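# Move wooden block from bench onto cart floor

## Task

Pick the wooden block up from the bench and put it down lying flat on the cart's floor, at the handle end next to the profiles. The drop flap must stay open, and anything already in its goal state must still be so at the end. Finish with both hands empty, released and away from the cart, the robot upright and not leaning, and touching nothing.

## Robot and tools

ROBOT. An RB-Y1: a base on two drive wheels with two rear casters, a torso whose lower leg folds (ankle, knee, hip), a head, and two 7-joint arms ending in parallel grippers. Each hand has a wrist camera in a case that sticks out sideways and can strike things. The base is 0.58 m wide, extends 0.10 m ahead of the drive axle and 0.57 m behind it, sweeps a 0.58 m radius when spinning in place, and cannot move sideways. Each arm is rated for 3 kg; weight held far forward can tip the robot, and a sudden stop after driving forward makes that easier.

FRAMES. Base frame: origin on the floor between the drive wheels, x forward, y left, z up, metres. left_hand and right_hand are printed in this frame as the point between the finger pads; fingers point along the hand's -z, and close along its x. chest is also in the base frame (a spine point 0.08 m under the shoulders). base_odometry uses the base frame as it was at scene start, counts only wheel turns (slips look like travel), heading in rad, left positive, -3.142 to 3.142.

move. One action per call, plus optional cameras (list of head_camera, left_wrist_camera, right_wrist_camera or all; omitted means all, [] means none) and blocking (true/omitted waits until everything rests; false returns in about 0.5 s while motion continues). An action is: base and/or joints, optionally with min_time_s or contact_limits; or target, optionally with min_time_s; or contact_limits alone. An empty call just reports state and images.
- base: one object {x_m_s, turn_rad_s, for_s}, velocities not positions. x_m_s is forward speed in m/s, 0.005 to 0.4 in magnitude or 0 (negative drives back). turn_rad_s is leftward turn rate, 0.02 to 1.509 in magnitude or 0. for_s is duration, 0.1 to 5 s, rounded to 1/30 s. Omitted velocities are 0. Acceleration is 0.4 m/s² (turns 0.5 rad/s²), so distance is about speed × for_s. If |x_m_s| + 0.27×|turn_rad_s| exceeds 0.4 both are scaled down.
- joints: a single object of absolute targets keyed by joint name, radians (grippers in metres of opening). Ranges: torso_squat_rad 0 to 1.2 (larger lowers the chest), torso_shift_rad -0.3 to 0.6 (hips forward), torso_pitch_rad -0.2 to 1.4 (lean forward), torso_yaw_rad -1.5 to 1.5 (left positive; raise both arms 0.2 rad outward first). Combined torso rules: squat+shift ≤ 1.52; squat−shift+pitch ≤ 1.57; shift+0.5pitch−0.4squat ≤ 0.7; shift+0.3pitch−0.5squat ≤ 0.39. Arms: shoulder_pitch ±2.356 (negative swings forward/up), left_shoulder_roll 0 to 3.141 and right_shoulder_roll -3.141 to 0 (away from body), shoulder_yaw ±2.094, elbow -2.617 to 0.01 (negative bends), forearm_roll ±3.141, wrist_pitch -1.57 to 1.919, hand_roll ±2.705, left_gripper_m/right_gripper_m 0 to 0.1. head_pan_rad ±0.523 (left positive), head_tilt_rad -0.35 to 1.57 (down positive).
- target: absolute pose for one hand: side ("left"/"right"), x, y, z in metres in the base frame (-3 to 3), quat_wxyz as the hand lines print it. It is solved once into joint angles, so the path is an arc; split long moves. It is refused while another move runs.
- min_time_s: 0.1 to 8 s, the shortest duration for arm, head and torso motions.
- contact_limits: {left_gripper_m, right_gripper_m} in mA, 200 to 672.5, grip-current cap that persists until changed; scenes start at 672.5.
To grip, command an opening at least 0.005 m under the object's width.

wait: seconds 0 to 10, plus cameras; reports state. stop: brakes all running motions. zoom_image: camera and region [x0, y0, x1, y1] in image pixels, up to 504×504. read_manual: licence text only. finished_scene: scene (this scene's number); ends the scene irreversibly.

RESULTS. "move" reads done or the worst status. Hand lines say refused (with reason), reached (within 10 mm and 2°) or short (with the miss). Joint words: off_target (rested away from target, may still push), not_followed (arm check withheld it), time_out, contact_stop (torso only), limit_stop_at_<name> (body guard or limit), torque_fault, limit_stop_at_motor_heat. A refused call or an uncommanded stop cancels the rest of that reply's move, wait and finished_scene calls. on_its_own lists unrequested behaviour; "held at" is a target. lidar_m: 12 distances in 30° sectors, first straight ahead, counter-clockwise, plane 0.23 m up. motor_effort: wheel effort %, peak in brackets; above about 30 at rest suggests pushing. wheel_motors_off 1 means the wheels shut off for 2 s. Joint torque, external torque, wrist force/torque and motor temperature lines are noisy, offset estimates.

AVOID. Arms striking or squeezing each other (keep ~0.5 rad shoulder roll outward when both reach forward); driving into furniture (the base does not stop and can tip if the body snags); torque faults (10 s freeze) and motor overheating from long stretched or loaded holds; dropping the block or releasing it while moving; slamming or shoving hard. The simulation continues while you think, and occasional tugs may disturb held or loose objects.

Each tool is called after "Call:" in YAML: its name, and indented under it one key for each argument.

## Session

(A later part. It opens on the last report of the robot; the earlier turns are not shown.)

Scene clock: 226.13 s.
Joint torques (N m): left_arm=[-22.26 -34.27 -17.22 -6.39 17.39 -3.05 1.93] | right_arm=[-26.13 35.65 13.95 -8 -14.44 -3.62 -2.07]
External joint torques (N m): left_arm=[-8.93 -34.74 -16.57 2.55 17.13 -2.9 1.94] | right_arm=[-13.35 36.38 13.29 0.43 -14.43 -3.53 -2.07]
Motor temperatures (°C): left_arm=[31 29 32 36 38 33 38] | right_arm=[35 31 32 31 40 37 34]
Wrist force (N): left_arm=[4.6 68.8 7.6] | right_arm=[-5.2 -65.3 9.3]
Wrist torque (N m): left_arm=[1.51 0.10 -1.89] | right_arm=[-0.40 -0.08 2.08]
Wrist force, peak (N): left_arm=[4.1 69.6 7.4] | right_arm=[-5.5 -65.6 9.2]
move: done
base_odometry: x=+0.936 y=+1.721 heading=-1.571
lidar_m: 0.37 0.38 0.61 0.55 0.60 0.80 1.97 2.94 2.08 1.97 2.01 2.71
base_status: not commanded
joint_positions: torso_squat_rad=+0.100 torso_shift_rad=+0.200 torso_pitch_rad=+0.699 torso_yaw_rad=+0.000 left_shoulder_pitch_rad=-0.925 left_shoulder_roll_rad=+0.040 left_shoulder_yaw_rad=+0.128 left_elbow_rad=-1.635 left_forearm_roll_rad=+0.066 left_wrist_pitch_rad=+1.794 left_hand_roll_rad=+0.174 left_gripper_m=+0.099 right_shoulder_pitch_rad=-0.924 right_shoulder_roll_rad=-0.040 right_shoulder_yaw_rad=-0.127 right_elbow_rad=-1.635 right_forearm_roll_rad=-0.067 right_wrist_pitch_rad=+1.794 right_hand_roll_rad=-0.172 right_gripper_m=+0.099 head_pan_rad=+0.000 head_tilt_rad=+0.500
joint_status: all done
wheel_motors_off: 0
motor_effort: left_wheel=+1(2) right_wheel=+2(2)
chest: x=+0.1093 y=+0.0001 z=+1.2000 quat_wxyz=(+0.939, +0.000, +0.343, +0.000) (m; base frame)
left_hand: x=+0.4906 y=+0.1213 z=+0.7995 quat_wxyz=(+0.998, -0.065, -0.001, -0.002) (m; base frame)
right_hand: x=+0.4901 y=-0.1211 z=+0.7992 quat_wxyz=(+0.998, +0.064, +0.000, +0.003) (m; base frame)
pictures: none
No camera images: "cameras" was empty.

Call:
move:
  joints: {"left_hand_roll_rad": 0.168, "right_hand_roll_rad": -0.167}
  min_time_s: 1
  cameras: []

Call:
move:
  joints: {"torso_squat_rad": 0.06}
  cameras: []

Call:
move:
  joints: {"torso_pitch_rad": 0.66}
  min_time_s: 2
  cameras: ["head_camera"]

Scene clock: 228.57 s.
Joint torques (N m): left_arm=[-22.28 -34.33 -17.7 -6.44 17.64 -2.76 -1.55] | right_arm=[-25.62 35.85 14.18 -8.07 -14.67 -3.24 1.39]
External joint torques (N m): left_arm=[-8.94 -34.8 -17.06 2.5 17.37 -2.61 -1.54] | right_arm=[-12.84 36.57 13.52 0.35 -14.67 -3.14 1.39]
Motor temperatures (°C): left_arm=[31 29 32 36 39 33 38] | right_arm=[35 32 32 31 40 37 34]
Wrist force (N): left_arm=[3.7 66.7 7.3] | right_arm=[-4.9 -63.3 8.9]
Wrist torque (N m): left_arm=[1.48 -0.17 1.49] | right_arm=[-0.33 -0.29 -1.28]
Wrist force, peak (N): left_arm=[4.4 69.9 6.6] | right_arm=[-5.7 -65.7 9.9]
move: done
base_odometry: x=+0.936 y=+1.721 heading=-1.571
lidar_m: 0.36 0.38 0.59 0.56 0.60 0.80 1.97 2.94 2.09 1.97 2.04 2.70
base_status: not commanded
joint_positions: torso_squat_rad=+0.100 torso_shift_rad=+0.200 torso_pitch_rad=+0.699 torso_yaw_rad=+0.000 left_shoulder_pitch_rad=-0.925 left_shoulder_roll_rad=+0.040 left_shoulder_yaw_rad=+0.128 left_elbow_rad=-1.635 left_forearm_roll_rad=+0.066 left_wrist_pitch_rad=+1.794 left_hand_roll_rad=+0.168 left_gripper_m=+0.099 right_shoulder_pitch_rad=-0.924 right_shoulder_roll_rad=-0.040 right_shoulder_yaw_rad=-0.127 right_elbow_rad=-1.635 right_forearm_roll_rad=-0.067 right_wrist_pitch_rad=+1.794 right_hand_roll_rad=-0.167 right_gripper_m=+0.099 head_pan_rad=+0.000 head_tilt_rad=+0.500
joint_status: all done
wheel_motors_off: 0
motor_effort: left_wheel=+1(2) right_wheel=+1(2)
chest: x=+0.1093 y=+0.0001 z=+1.2000 quat_wxyz=(+0.939, +0.000, +0.343, +0.000) (m; base frame)
left_hand: x=+0.4906 y=+0.1213 z=+0.7995 quat_wxyz=(+0.998, -0.065, -0.001, -0.005) (m; base frame)
right_hand: x=+0.4901 y=-0.1211 z=+0.7992 quat_wxyz=(+0.998, +0.064, +0.000, +0.006) (m; base frame)
pictures: none
No camera images: "cameras" was empty.

Scene clock: 229.37 s.
Joint torques (N m): left_arm=[-23.29 -33.9 -17.74 -8.42 17.69 -2.53 -1.58] | right_arm=[-25.73 35.38 13.95 -10.26 -14.59 -3.31 1.41]
External joint torques (N m): left_arm=[-9.98 -34.36 -17.09 0.52 17.42 -2.39 -1.58] | right_arm=[-12.97 36.1 13.29 -1.83 -14.58 -3.22 1.41]
Motor temperatures (°C): left_arm=[31 29 32 36 39 33 38] | right_arm=[35 32 32 31 40 37 34]
Wrist force (N): left_arm=[4.1 66.9 -2.9] | right_arm=[-6.1 -63.3 1.4]
Wrist torque (N m): left_arm=[1.48 -0.33 1.60] | right_arm=[-0.42 -0.28 -1.18]
Wrist force, peak (N): left_arm=[4.2 67.5 -1.9] | right_arm=[-5.6 -63.6 8.4]
move: done
base_odometry: x=+0.936 y=+1.721 heading=-1.571
lidar_m: 0.36 0.38 0.60 0.54 0.60 0.79 1.96 2.96 2.09 1.97 2.03 2.68
base_status: not commanded
joint_positions: torso_squat_rad=+0.060 torso_shift_rad=+0.200 torso_pitch_rad=+0.700 torso_yaw_rad=+0.000 left_shoulder_pitch_rad=-0.925 left_shoulder_roll_rad=+0.039 left_shoulder_yaw_rad=+0.128 left_elbow_rad=-1.635 left_forearm_roll_rad=+0.066 left_wrist_pitch_rad=+1.794 left_hand_roll_rad=+0.168 left_gripper_m=+0.099 right_shoulder_pitch_rad=-0.924 right_shoulder_roll_rad=-0.040 right_shoulder_yaw_rad=-0.127 right_elbow_rad=-1.634 right_forearm_roll_rad=-0.067 right_wrist_pitch_rad=+1.794 right_hand_roll_rad=-0.167 right_gripper_m=+0.099 head_pan_rad=+0.000 head_tilt_rad=+0.500
joint_status: all done
wheel_motors_off: 0
motor_effort: left_wheel=+1(2) right_wheel=+1(3)
chest: x=+0.1102 y=+0.0001 z=+1.2020 quat_wxyz=(+0.939, +0.000, +0.343, +0.000) (m; base frame)
left_hand: x=+0.4909 y=+0.1213 z=+0.8010 quat_wxyz=(+0.998, -0.065, +0.000, -0.005) (m; base frame)
right_hand: x=+0.4905 y=-0.1211 z=+0.8007 quat_wxyz=(+0.998, +0.064, +0.000, +0.006) (m; base frame)
pictures: none
No camera images: "cameras" was empty.

Scene clock: 231.63 s.
Joint torques (N m): left_arm=[-26.87 -32.76 -17.58 -11.24 17.72 -2.42 -1.69] | right_arm=[-29.06 34.4 14.12 -12.93 -14.67 -3.47 1.31]
External joint torques (N m): left_arm=[-12.93 -33.44 -17 -2.26 17.46 -2.21 -1.69] | right_arm=[-15.66 35.34 13.51 -4.47 -14.67 -3.31 1.31]
Motor temperatures (°C): left_arm=[31 29 32 36 40 33 38] | right_arm=[35 32 32 31 41 37 34]
Wrist force (N): left_arm=[5.7 65.0 -12.9] | right_arm=[-6.0 -62.8 -7.9]
Wrist torque (N m): left_arm=[1.62 0.00 1.61] | right_arm=[-0.53 0.00 -1.08]
Wrist force, peak (N): left_arm=[5.6 66.3 -12.6] | right_arm=[-6.2 -63.2 -7.7]
move: done
base_odometry: x=+0.936 y=+1.721 heading=-1.571
lidar_m: 0.36 0.38 0.60 0.55 0.61 0.78 1.96 2.96 2.08 1.96 2.03 2.71
base_status: not commanded
joint_positions: torso_squat_rad=+0.060 torso_shift_rad=+0.200 torso_pitch_rad=+0.661 torso_yaw_rad=+0.000 left_shoulder_pitch_rad=-0.924 left_shoulder_roll_rad=+0.039 left_shoulder_yaw_rad=+0.128 left_elbow_rad=-1.634 left_forearm_roll_rad=+0.066 left_wrist_pitch_rad=+1.794 left_hand_roll_rad=+0.168 left_gripper_m=+0.099 right_shoulder_pitch_rad=-0.924 right_shoulder_roll_rad=-0.040 right_shoulder_yaw_rad=-0.127 right_elbow_rad=-1.634 right_forearm_roll_rad=-0.067 right_wrist_pitch_rad=+1.794 right_hand_roll_rad=-0.167 right_gripper_m=+0.099 head_pan_rad=+0.000 head_tilt_rad=+0.500
joint_status: all done
wheel_motors_off: 0
motor_effort: left_wheel=+1(2) right_wheel=+2(3)
chest: x=+0.1009 y=+0.0001 z=+1.2096 quat_wxyz=(+0.946, +0.000, +0.324, +0.000) (m; base frame)
left_hand: x=+0.4966 y=+0.1213 z=+0.8233 quat_wxyz=(+0.998, -0.064, -0.019, -0.006) (m; base frame)
right_hand: x=+0.4963 y=-0.1211 z=+0.8231 quat_wxyz=(+0.998, +0.064, -0.019, +0.007) (m; base frame)
pictures: head_camera
camera_calibration:
head_camera: T_world_to_cam=[[-0.0151526, -0.999505, -0.0275799, 0.0402031], [-0.892729, 0.0259468, -0.449846, 0.87595], [0.450339, 0.017805, -0.89268, 1.04524], [0, 0, 0, 1]] pos_world=[0.311885, -0.00115526, 1.32821]

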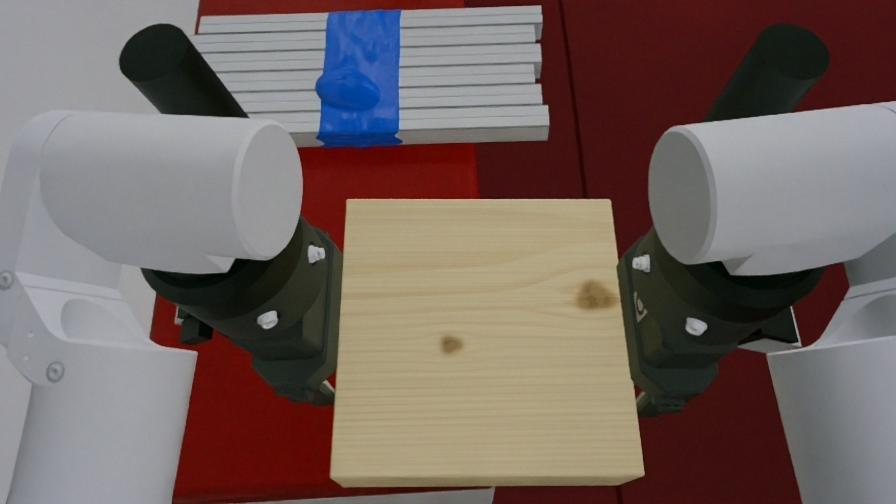

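Call:
move:
  joints: {"torso_pitch_rad": 0.6}
  min_time_s: 2
  cameras: ["head_camera"]

Scene clock: 235.43 s.
Joint torques (N m): left_arm=[-28.11 -32.17 -17.7 -11.59 17.7 -2.56 -1.56] | right_arm=[-30.15 34.01 14.34 -13.2 -14.77 -3.49 1.19]
External joint torques (N m): left_arm=[-13.22 -33.19 -17.22 -2.58 17.47 -2.22 -1.55] | right_arm=[-15.78 35.29 13.81 -4.69 -14.79 -3.22 1.18]
Motor temperatures (°C): left_arm=[32 29 32 36 40 33 38] | right_arm=[35 32 32 31 42 37 34]
Wrist force (N): left_arm=[4.3 65.6 -13.4] | right_arm=[-6.8 -62.5 -7.4]
Wrist torque (N m): left_arm=[1.51 0.00 1.62] | right_arm=[-0.57 -0.03 -1.08]
Wrist force, peak (N): left_arm=[5.9 66.5 -13.3] | right_arm=[-5.8 -63.0 -7.9]
move: done
base_odometry: x=+0.936 y=+1.721 heading=-1.571
lidar_m: 0.36 0.38 0.61 0.55 0.60 0.77 1.97 2.95 2.09 1.97 2.03 2.69
base_status: not commanded
joint_positions: torso_squat_rad=+0.060 torso_shift_rad=+0.200 torso_pitch_rad=+0.601 torso_yaw_rad=+0.000 left_shoulder_pitch_rad=-0.924 left_shoulder_roll_rad=+0.039 left_shoulder_yaw_rad=+0.128 left_elbow_rad=-1.634 left_forearm_roll_rad=+0.066 left_wrist_pitch_rad=+1.794 left_hand_roll_rad=+0.168 left_gripper_m=+0.099 right_shoulder_pitch_rad=-0.924 right_shoulder_roll_rad=-0.040 right_shoulder_yaw_rad=-0.127 right_elbow_rad=-1.633 right_forearm_roll_rad=-0.067 right_wrist_pitch_rad=+1.794 right_hand_roll_rad=-0.167 right_gripper_m=+0.099 head_pan_rad=+0.000 head_tilt_rad=+0.500
joint_status: all done
wheel_motors_off: 0
motor_effort: left_wheel=+1(1) right_wheel=+3(3)
chest: x=+0.0860 y=+0.0001 z=+1.2205 quat_wxyz=(+0.955, +0.000, +0.296, +0.000) (m; base frame)
left_hand: x=+0.5041 y=+0.1213 z=+0.8587 quat_wxyz=(+0.997, -0.064, -0.049, -0.008) (m; base frame)
right_hand: x=+0.5037 y=-0.1211 z=+0.8584 quat_wxyz=(+0.997, +0.064, -0.048, +0.009) (m; base frame)
pictures: head_camera
camera_calibration:
head_camera: T_world_to_cam=[[-0.0134632, -0.999505, -0.0284384, 0.0411823], [-0.864159, 0.0259389, -0.50255, 0.929374], [0.503039, 0.0178093, -0.86408, 1.02231], [0, 0, 0, 1]] pos_world=[0.289418, -0.00115174, 1.35159]

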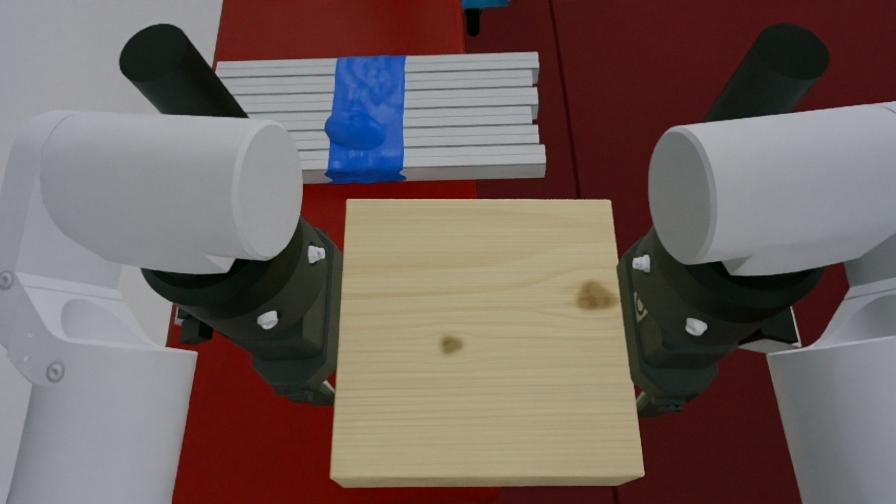

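Call:
move:
  joints: {"left_shoulder_pitch_rad": -0.9264, "left_shoulder_roll_rad": 0.034, "left_shoulder_yaw_rad": 0.126, "left_elbow_rad": -1.6363, "left_forearm_roll_rad": 0.0723, "left_wrist_pitch_rad": 1.7946, "left_hand_roll_rad": 0.1695, "right_shoulder_pitch_rad": -0.9264, "right_shoulder_roll_rad": -0.034, "right_shoulder_yaw_rad": -0.126, "right_elbow_rad": -1.6363, "right_forearm_roll_rad": -0.0723, "right_wrist_pitch_rad": 1.7946, "right_hand_roll_rad": -0.1685}
  base: {"x_m_s": -0.2, "for_s": 2.6}
  min_time_s: 2
  cameras: ["head_camera"]

Call:
move:
  base: {"turn_rad_s": 0.2, "for_s": 1.25}
  cameras: []

Call:
move:
  base: {"x_m_s": -0.25, "for_s": 4}
  cameras: ["head_camera"]

Scene clock: 245.23 s.
Joint torques (N m): left_arm=[-27.54 -26.92 -13.89 -12.83 15.54 -2.4 0.05] | right_arm=[-29.61 26.13 10.5 -13.99 -13.04 -3.71 -0.52]
External joint torques (N m): left_arm=[-12.67 -27.98 -13.42 -3.82 15.31 -2.07 0.06] | right_arm=[-15.26 27.44 9.98 -5.49 -13.06 -3.44 -0.53]
Motor temperatures (°C): left_arm=[32 30 32 36 42 33 38] | right_arm=[36 32 32 31 43 37 34]
Wrist force (N): left_arm=[3.3 57.3 -13.9] | right_arm=[-6.4 -55.0 -8.0]
Wrist torque (N m): left_arm=[1.43 0.07 0.21] | right_arm=[-0.55 0.12 0.26]
Wrist force, peak (N): left_arm=[4.6 66.4 -13.9] | right_arm=[-7.0 -63.2 -7.8]
move: done
base_odometry: x=+0.936 y=+2.241 heading=-1.571
lidar_m: 0.89 0.83 0.55 0.54 0.57 0.75 1.90 2.98 2.09 1.99 2.05 2.74
base_status: done (sent for 2.6 of 2.6 s)
joint_positions: torso_squat_rad=+0.060 torso_shift_rad=+0.200 torso_pitch_rad=+0.601 torso_yaw_rad=+0.000 left_shoulder_pitch_rad=-0.923 left_shoulder_roll_rad=+0.041 left_shoulder_yaw_rad=+0.129 left_elbow_rad=-1.635 left_forearm_roll_rad=+0.068 left_wrist_pitch_rad=+1.795 left_hand_roll_rad=+0.169 left_gripper_m=+0.099 right_shoulder_pitch_rad=-0.923 right_shoulder_roll_rad=-0.041 right_shoulder_yaw_rad=-0.129 right_elbow_rad=-1.635 right_forearm_roll_rad=-0.069 right_wrist_pitch_rad=+1.795 right_hand_roll_rad=-0.168 right_gripper_m=+0.099 head_pan_rad=+0.000 head_tilt_rad=+0.500
joint_status: all done
wheel_motors_off: 0
motor_effort: left_wheel=+2(30) right_wheel=-1(19)
chest: x=+0.0860 y=+0.0001 z=+1.2205 quat_wxyz=(+0.955, +0.000, +0.296, +0.000) (m; base frame)
left_hand: x=+0.5040 y=+0.1222 z=+0.8588 quat_wxyz=(+0.997, -0.065, -0.049, -0.007) (m; base frame)
right_hand: x=+0.5036 y=-0.1217 z=+0.8585 quat_wxyz=(+0.997, +0.065, -0.048, +0.008) (m; base frame)
pictures: head_camera
camera_calibration:
head_camera: T_world_to_cam=[[-0.0134623, -0.999505, -0.0284383, 0.0411828], [-0.864128, 0.0259392, -0.502602, 0.929462], [0.503091, 0.0178082, -0.86405, 1.02226], [0, 0, 0, 1]] pos_world=[0.28944, -0.00115166, 1.3516]

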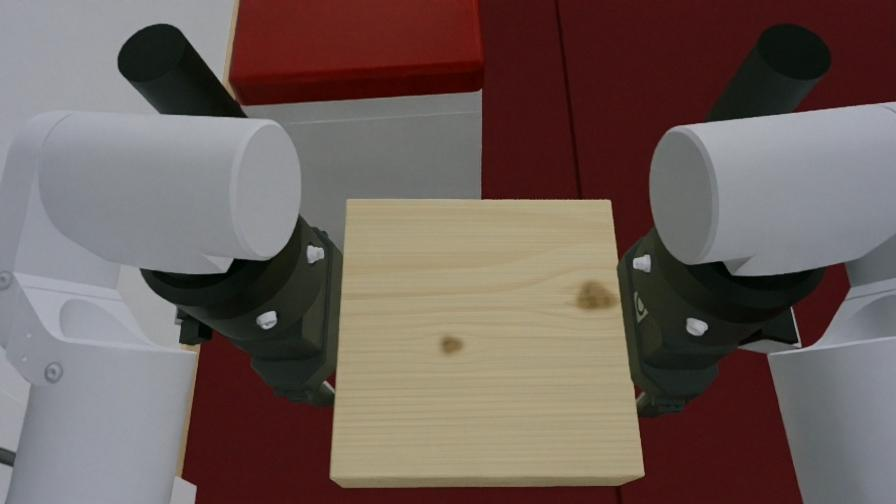

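Scene clock: 247.23 s.
Joint torques (N m): left_arm=[-27.62 -26.8 -13.57 -12.72 15.36 -2.6 0.12] | right_arm=[-30.06 26.58 10.27 -13.89 -12.91 -3.76 -0.52]
External joint torques (N m): left_arm=[-12.74 -27.86 -13.1 -3.71 15.13 -2.27 0.13] | right_arm=[-15.71 27.88 9.74 -5.39 -12.93 -3.49 -0.52]
Motor temperatures (°C): left_arm=[32 30 32 36 42 33 38] | right_arm=[36 32 32 31 43 37 34]
Wrist force (N): left_arm=[4.0 57.2 -13.7] | right_arm=[-6.4 -55.0 -8.4]
Wrist torque (N m): left_arm=[1.35 0.19 0.24] | right_arm=[-0.50 0.07 0.26]
Wrist force, peak (N): left_arm=[4.0 58.2 -14.2] | right_arm=[-6.6 -55.8 -8.2]
move: done
base_odometry: x=+0.936 y=+2.241 heading=-1.318
lidar_m: 0.89 0.65 0.53 0.53 0.63 1.05 3.41 2.39 2.00 2.00 2.27 0.91
base_status: done (sent for 1.27 of 1.27 s)
joint_positions: torso_squat_rad=+0.060 torso_shift_rad=+0.200 torso_pitch_rad=+0.601 torso_yaw_rad=+0.000 left_shoulder_pitch_rad=-0.923 left_shoulder_roll_rad=+0.041 left_shoulder_yaw_rad=+0.129 left_elbow_rad=-1.635 left_forearm_roll_rad=+0.069 left_wrist_pitch_rad=+1.795 left_hand_roll_rad=+0.169 left_gripper_m=+0.099 right_shoulder_pitch_rad=-0.923 right_shoulder_roll_rad=-0.041 right_shoulder_yaw_rad=-0.129 right_elbow_rad=-1.635 right_forearm_roll_rad=-0.069 right_wrist_pitch_rad=+1.795 right_hand_roll_rad=-0.168 right_gripper_m=+0.099 head_pan_rad=+0.000 head_tilt_rad=+0.500
joint_status: not commanded
wheel_motors_off: 0
motor_effort: left_wheel=-4(37) right_wheel=+14(39)
chest: x=+0.0860 y=+0.0001 z=+1.2205 quat_wxyz=(+0.955, +0.000, +0.296, +0.000) (m; base frame)
left_hand: x=+0.5040 y=+0.1222 z=+0.8588 quat_wxyz=(+0.997, -0.065, -0.049, -0.007) (m; base frame)
right_hand: x=+0.5036 y=-0.1218 z=+0.8585 quat_wxyz=(+0.997, +0.065, -0.048, +0.008) (m; base frame)
pictures: none
No camera images: "cameras" was empty.

Scene clock: 252.13 s.
Joint torques (N m): left_arm=[-27.8 -27.05 -13.89 -12.74 15.37 -2.51 0.07] | right_arm=[-29.9 26.41 10.63 -13.88 -12.96 -3.65 -0.57]
External joint torques (N m): left_arm=[-12.93 -28.12 -13.42 -3.73 15.14 -2.18 0.07] | right_arm=[-15.55 27.72 10.11 -5.38 -12.98 -3.38 -0.57]
Motor temperatures (°C): left_arm=[32 30 32 36 42 33 37] | right_arm=[36 32 32 32 43 37 34]
Wrist force (N): left_arm=[3.6 56.9 -14.0] | right_arm=[-5.8 -54.1 -8.3]
Wrist torque (N m): left_arm=[1.42 0.12 0.23] | right_arm=[-0.61 0.18 0.28]
Wrist force, peak (N): left_arm=[3.7 58.5 -14.4] | right_arm=[-6.3 -55.4 -7.7]
move: done
base_odometry: x=+0.685 y=+3.210 heading=-1.318
lidar_m: 1.63 0.88 0.75 0.74 0.88 1.46 2.41 2.14 1.80 1.79 2.01 3.33
base_status: done (sent for 4 of 4 s)
joint_positions: torso_squat_rad=+0.060 torso_shift_rad=+0.200 torso_pitch_rad=+0.601 torso_yaw_rad=+0.000 left_shoulder_pitch_rad=-0.923 left_shoulder_roll_rad=+0.041 left_shoulder_yaw_rad=+0.129 left_elbow_rad=-1.635 left_forearm_roll_rad=+0.069 left_wrist_pitch_rad=+1.795 left_hand_roll_rad=+0.169 left_gripper_m=+0.099 right_shoulder_pitch_rad=-0.922 right_shoulder_roll_rad=-0.041 right_shoulder_yaw_rad=-0.129 right_elbow_rad=-1.635 right_forearm_roll_rad=-0.069 right_wrist_pitch_rad=+1.795 right_hand_roll_rad=-0.168 right_gripper_m=+0.099 head_pan_rad=+0.000 head_tilt_rad=+0.500
joint_status: not commanded
wheel_motors_off: 0
motor_effort: left_wheel=+3(39) right_wheel=-1(21)
chest: x=+0.0859 y=+0.0001 z=+1.2205 quat_wxyz=(+0.955, +0.000, +0.296, +0.000) (m; base frame)
left_hand: x=+0.5040 y=+0.1222 z=+0.8588 quat_wxyz=(+0.997, -0.065, -0.049, -0.007) (m; base frame)
right_hand: x=+0.5036 y=-0.1218 z=+0.8586 quat_wxyz=(+0.997, +0.065, -0.048, +0.008) (m; base frame)
pictures: head_camera
camera_calibration:
head_camera: T_world_to_cam=[[-0.0135083, -0.999504, -0.0284513, 0.0411738], [-0.864105, 0.0259862, -0.50264, 0.92948], [0.50313, 0.0177951, -0.864027, 1.02226], [0, 0, 0, 1]] pos_world=[0.289395, -0.00119145, 1.35163]

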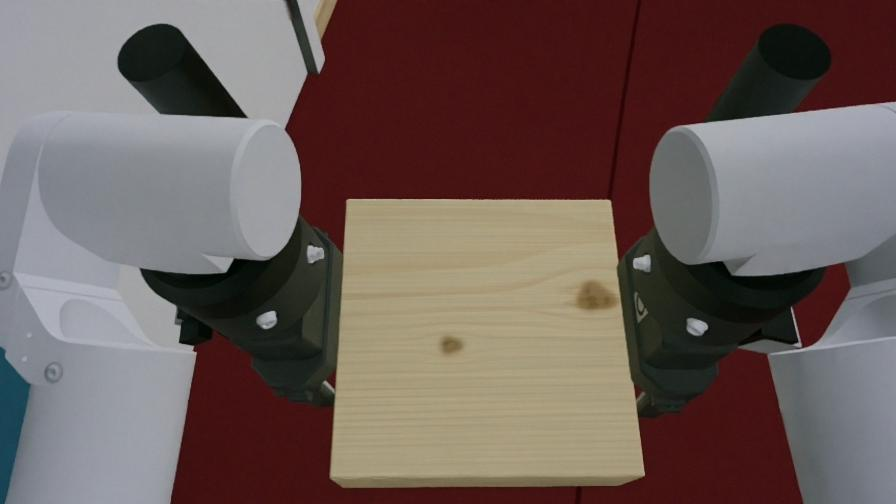

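Call:
move:
  base: {"turn_rad_s": -0.3, "for_s": 1.667}
  cameras: []

Call:
move:
  base: {"x_m_s": 0.36, "for_s": 5}
  cameras: ["head_camera"]

Scene clock: 257.80 s.
Joint torques (N m): left_arm=[-27.28 -26.88 -13.86 -12.64 15.34 -2.5 0.08] | right_arm=[-30.41 26.46 10.78 -13.7 -12.72 -3.77 -0.55]
External joint torques (N m): left_arm=[-12.4 -27.94 -13.39 -3.62 15.11 -2.17 0.09] | right_arm=[-16.06 27.77 10.25 -5.19 -12.74 -3.5 -0.56]
Motor temperatures (°C): left_arm=[32 30 32 36 42 33 37] | right_arm=[36 32 32 32 43 37 34]
Wrist force (N): left_arm=[3.4 57.4 -14.0] | right_arm=[-6.4 -54.5 -8.6]
Wrist torque (N m): left_arm=[1.35 0.10 0.19] | right_arm=[-0.55 0.14 0.27]
Wrist force, peak (N): left_arm=[3.4 58.2 -14.3] | right_arm=[-6.4 -55.7 -8.7]
move: done
base_odometry: x=+0.685 y=+3.210 heading=-1.817
lidar_m: 3.46 1.58 0.86 0.79 0.79 0.89 1.49 2.39 2.11 1.79 1.78 2.04
base_status: done (sent for 1.67 of 1.67 s)
joint_positions: torso_squat_rad=+0.060 torso_shift_rad=+0.200 torso_pitch_rad=+0.601 torso_yaw_rad=+0.000 left_shoulder_pitch_rad=-0.923 left_shoulder_roll_rad=+0.041 left_shoulder_yaw_rad=+0.129 left_elbow_rad=-1.635 left_forearm_roll_rad=+0.069 left_wrist_pitch_rad=+1.795 left_hand_roll_rad=+0.169 left_gripper_m=+0.099 right_shoulder_pitch_rad=-0.922 right_shoulder_roll_rad=-0.041 right_shoulder_yaw_rad=-0.129 right_elbow_rad=-1.635 right_forearm_roll_rad=-0.069 right_wrist_pitch_rad=+1.795 right_hand_roll_rad=-0.168 right_gripper_m=+0.099 head_pan_rad=+0.000 head_tilt_rad=+0.500
joint_status: not commanded
wheel_motors_off: 0
motor_effort: left_wheel=+16(35) right_wheel=-4(26)
chest: x=+0.0860 y=+0.0001 z=+1.2205 quat_wxyz=(+0.955, +0.000, +0.296, +0.000) (m; base frame)
left_hand: x=+0.5040 y=+0.1222 z=+0.8588 quat_wxyz=(+0.997, -0.065, -0.049, -0.007) (m; base frame)
right_hand: x=+0.5036 y=-0.1218 z=+0.8585 quat_wxyz=(+0.997, +0.065, -0.048, +0.008) (m; base frame)
pictures: none
No camera images: "cameras" was empty.

Scene clock: 264.03 s.
Joint torques (N m): left_arm=[-27.03 -26.99 -13.81 -12.4 15.29 -2.52 0.11] | right_arm=[-29.97 26.46 10.47 -13.79 -12.73 -3.65 -0.76]
External joint torques (N m): left_arm=[-12.16 -28.06 -13.34 -3.39 15.06 -2.18 0.11] | right_arm=[-15.62 27.77 9.94 -5.28 -12.75 -3.38 -0.77]
Motor temperatures (°C): left_arm=[32 30 32 37 43 33 37] | right_arm=[36 32 32 32 43 37 34]
Wrist force (N): left_arm=[3.4 57.1 -13.8] | right_arm=[-6.2 -54.6 -8.2]
Wrist torque (N m): left_arm=[1.40 0.12 0.20] | right_arm=[-0.54 0.11 0.25]
Wrist force, peak (N): left_arm=[3.5 58.1 -14.3] | right_arm=[-7.3 -55.1 -8.3]
move: done
base_odometry: x=+0.247 y=+1.464 heading=-1.817
lidar_m: 2.44 1.45 1.11 0.70 1.28 1.48 2.49 2.73 1.50 1.27 1.26 1.45
base_status: done (sent for 5 of 5 s)
joint_positions: torso_squat_rad=+0.060 torso_shift_rad=+0.200 torso_pitch_rad=+0.601 torso_yaw_rad=+0.000 left_shoulder_pitch_rad=-0.923 left_shoulder_roll_rad=+0.041 left_shoulder_yaw_rad=+0.129 left_elbow_rad=-1.635 left_forearm_roll_rad=+0.069 left_wrist_pitch_rad=+1.795 left_hand_roll_rad=+0.169 left_gripper_m=+0.099 right_shoulder_pitch_rad=-0.923 right_shoulder_roll_rad=-0.041 right_shoulder_yaw_rad=-0.129 right_elbow_rad=-1.635 right_forearm_roll_rad=-0.069 right_wrist_pitch_rad=+1.795 right_hand_roll_rad=-0.168 right_gripper_m=+0.099 head_pan_rad=+0.000 head_tilt_rad=+0.500
joint_status: not commanded
wheel_motors_off: 0
motor_effort: left_wheel=+1(44) right_wheel=-3(26)
chest: x=+0.0861 y=+0.0001 z=+1.2205 quat_wxyz=(+0.955, +0.000, +0.296, +0.000) (m; base frame)
left_hand: x=+0.5041 y=+0.1221 z=+0.8588 quat_wxyz=(+0.997, -0.065, -0.049, -0.007) (m; base frame)
right_hand: x=+0.5036 y=-0.1218 z=+0.8585 quat_wxyz=(+0.997, +0.065, -0.048, +0.008) (m; base frame)
pictures: head_camera
camera_calibration:
head_camera: T_world_to_cam=[[-0.013531, -0.999503, -0.028484, 0.0411924], [-0.864209, 0.0260187, -0.50246, 0.929353], [0.502951, 0.0178174, -0.864131, 1.0223], [0, 0, 0, 1]] pos_world=[0.289548, -0.00122321, 1.35153]

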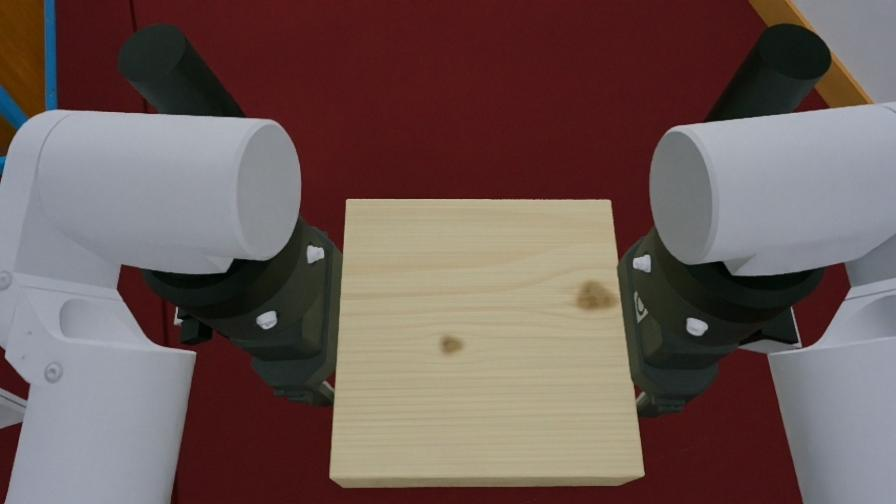

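Call:
move:
  base: {"x_m_s": 0.36, "for_s": 4.933}
  cameras: ["head_camera"]

Call:
move:
  base: {"turn_rad_s": 0.4, "for_s": 4.55}
  cameras: ["head_camera"]

Scene clock: 273.47 s.
Joint torques (N m): left_arm=[-26.94 -26.82 -13.96 -12.36 15.25 -2.46 -0.07] | right_arm=[-29.85 26.59 10.55 -13.59 -12.8 -3.56 -0.43]
External joint torques (N m): left_arm=[-12.06 -27.89 -13.49 -3.35 15.01 -2.12 -0.07] | right_arm=[-15.5 27.9 10.02 -5.09 -12.82 -3.29 -0.43]
Motor temperatures (°C): left_arm=[32 30 32 37 43 33 37] | right_arm=[36 32 32 32 43 37 34]
Wrist force (N): left_arm=[3.6 57.1 -14.4] | right_arm=[-6.4 -54.9 -8.8]
Wrist torque (N m): left_arm=[1.40 0.13 0.16] | right_arm=[-0.53 0.15 0.24]
Wrist force, peak (N): left_arm=[4.2 58.4 -14.4] | right_arm=[-5.4 -55.4 -8.7]
move: done
base_odometry: x=-0.186 y=-0.259 heading=-1.817
lidar_m: 1.45 3.80 1.22 1.07 1.06 1.43 3.37 1.63 0.89 0.76 0.74 0.87
base_status: done (sent for 4.93 of 4.93 s)
joint_positions: torso_squat_rad=+0.060 torso_shift_rad=+0.200 torso_pitch_rad=+0.601 torso_yaw_rad=+0.000 left_shoulder_pitch_rad=-0.923 left_shoulder_roll_rad=+0.041 left_shoulder_yaw_rad=+0.129 left_elbow_rad=-1.635 left_forearm_roll_rad=+0.069 left_wrist_pitch_rad=+1.795 left_hand_roll_rad=+0.169 left_gripper_m=+0.099 right_shoulder_pitch_rad=-0.923 right_shoulder_roll_rad=-0.041 right_shoulder_yaw_rad=-0.129 right_elbow_rad=-1.635 right_forearm_roll_rad=-0.069 right_wrist_pitch_rad=+1.795 right_hand_roll_rad=-0.168 right_gripper_m=+0.099 head_pan_rad=+0.000 head_tilt_rad=+0.500
joint_status: not commanded
wheel_motors_off: 0
motor_effort: left_wheel=+2(24) right_wheel=-1(23)
chest: x=+0.0861 y=+0.0001 z=+1.2205 quat_wxyz=(+0.955, +0.000, +0.296, +0.000) (m; base frame)
left_hand: x=+0.5041 y=+0.1221 z=+0.8588 quat_wxyz=(+0.997, -0.065, -0.049, -0.007) (m; base frame)
right_hand: x=+0.5036 y=-0.1218 z=+0.8585 quat_wxyz=(+0.997, +0.065, -0.048, +0.008) (m; base frame)
pictures: head_camera
camera_calibration:
head_camera: T_world_to_cam=[[-0.0135303, -0.999503, -0.0284785, 0.0411861], [-0.864203, 0.0260155, -0.502471, 0.929359], [0.502962, 0.0178126, -0.864125, 1.02229], [0, 0, 0, 1]] pos_world=[0.289536, -0.00122182, 1.35154]

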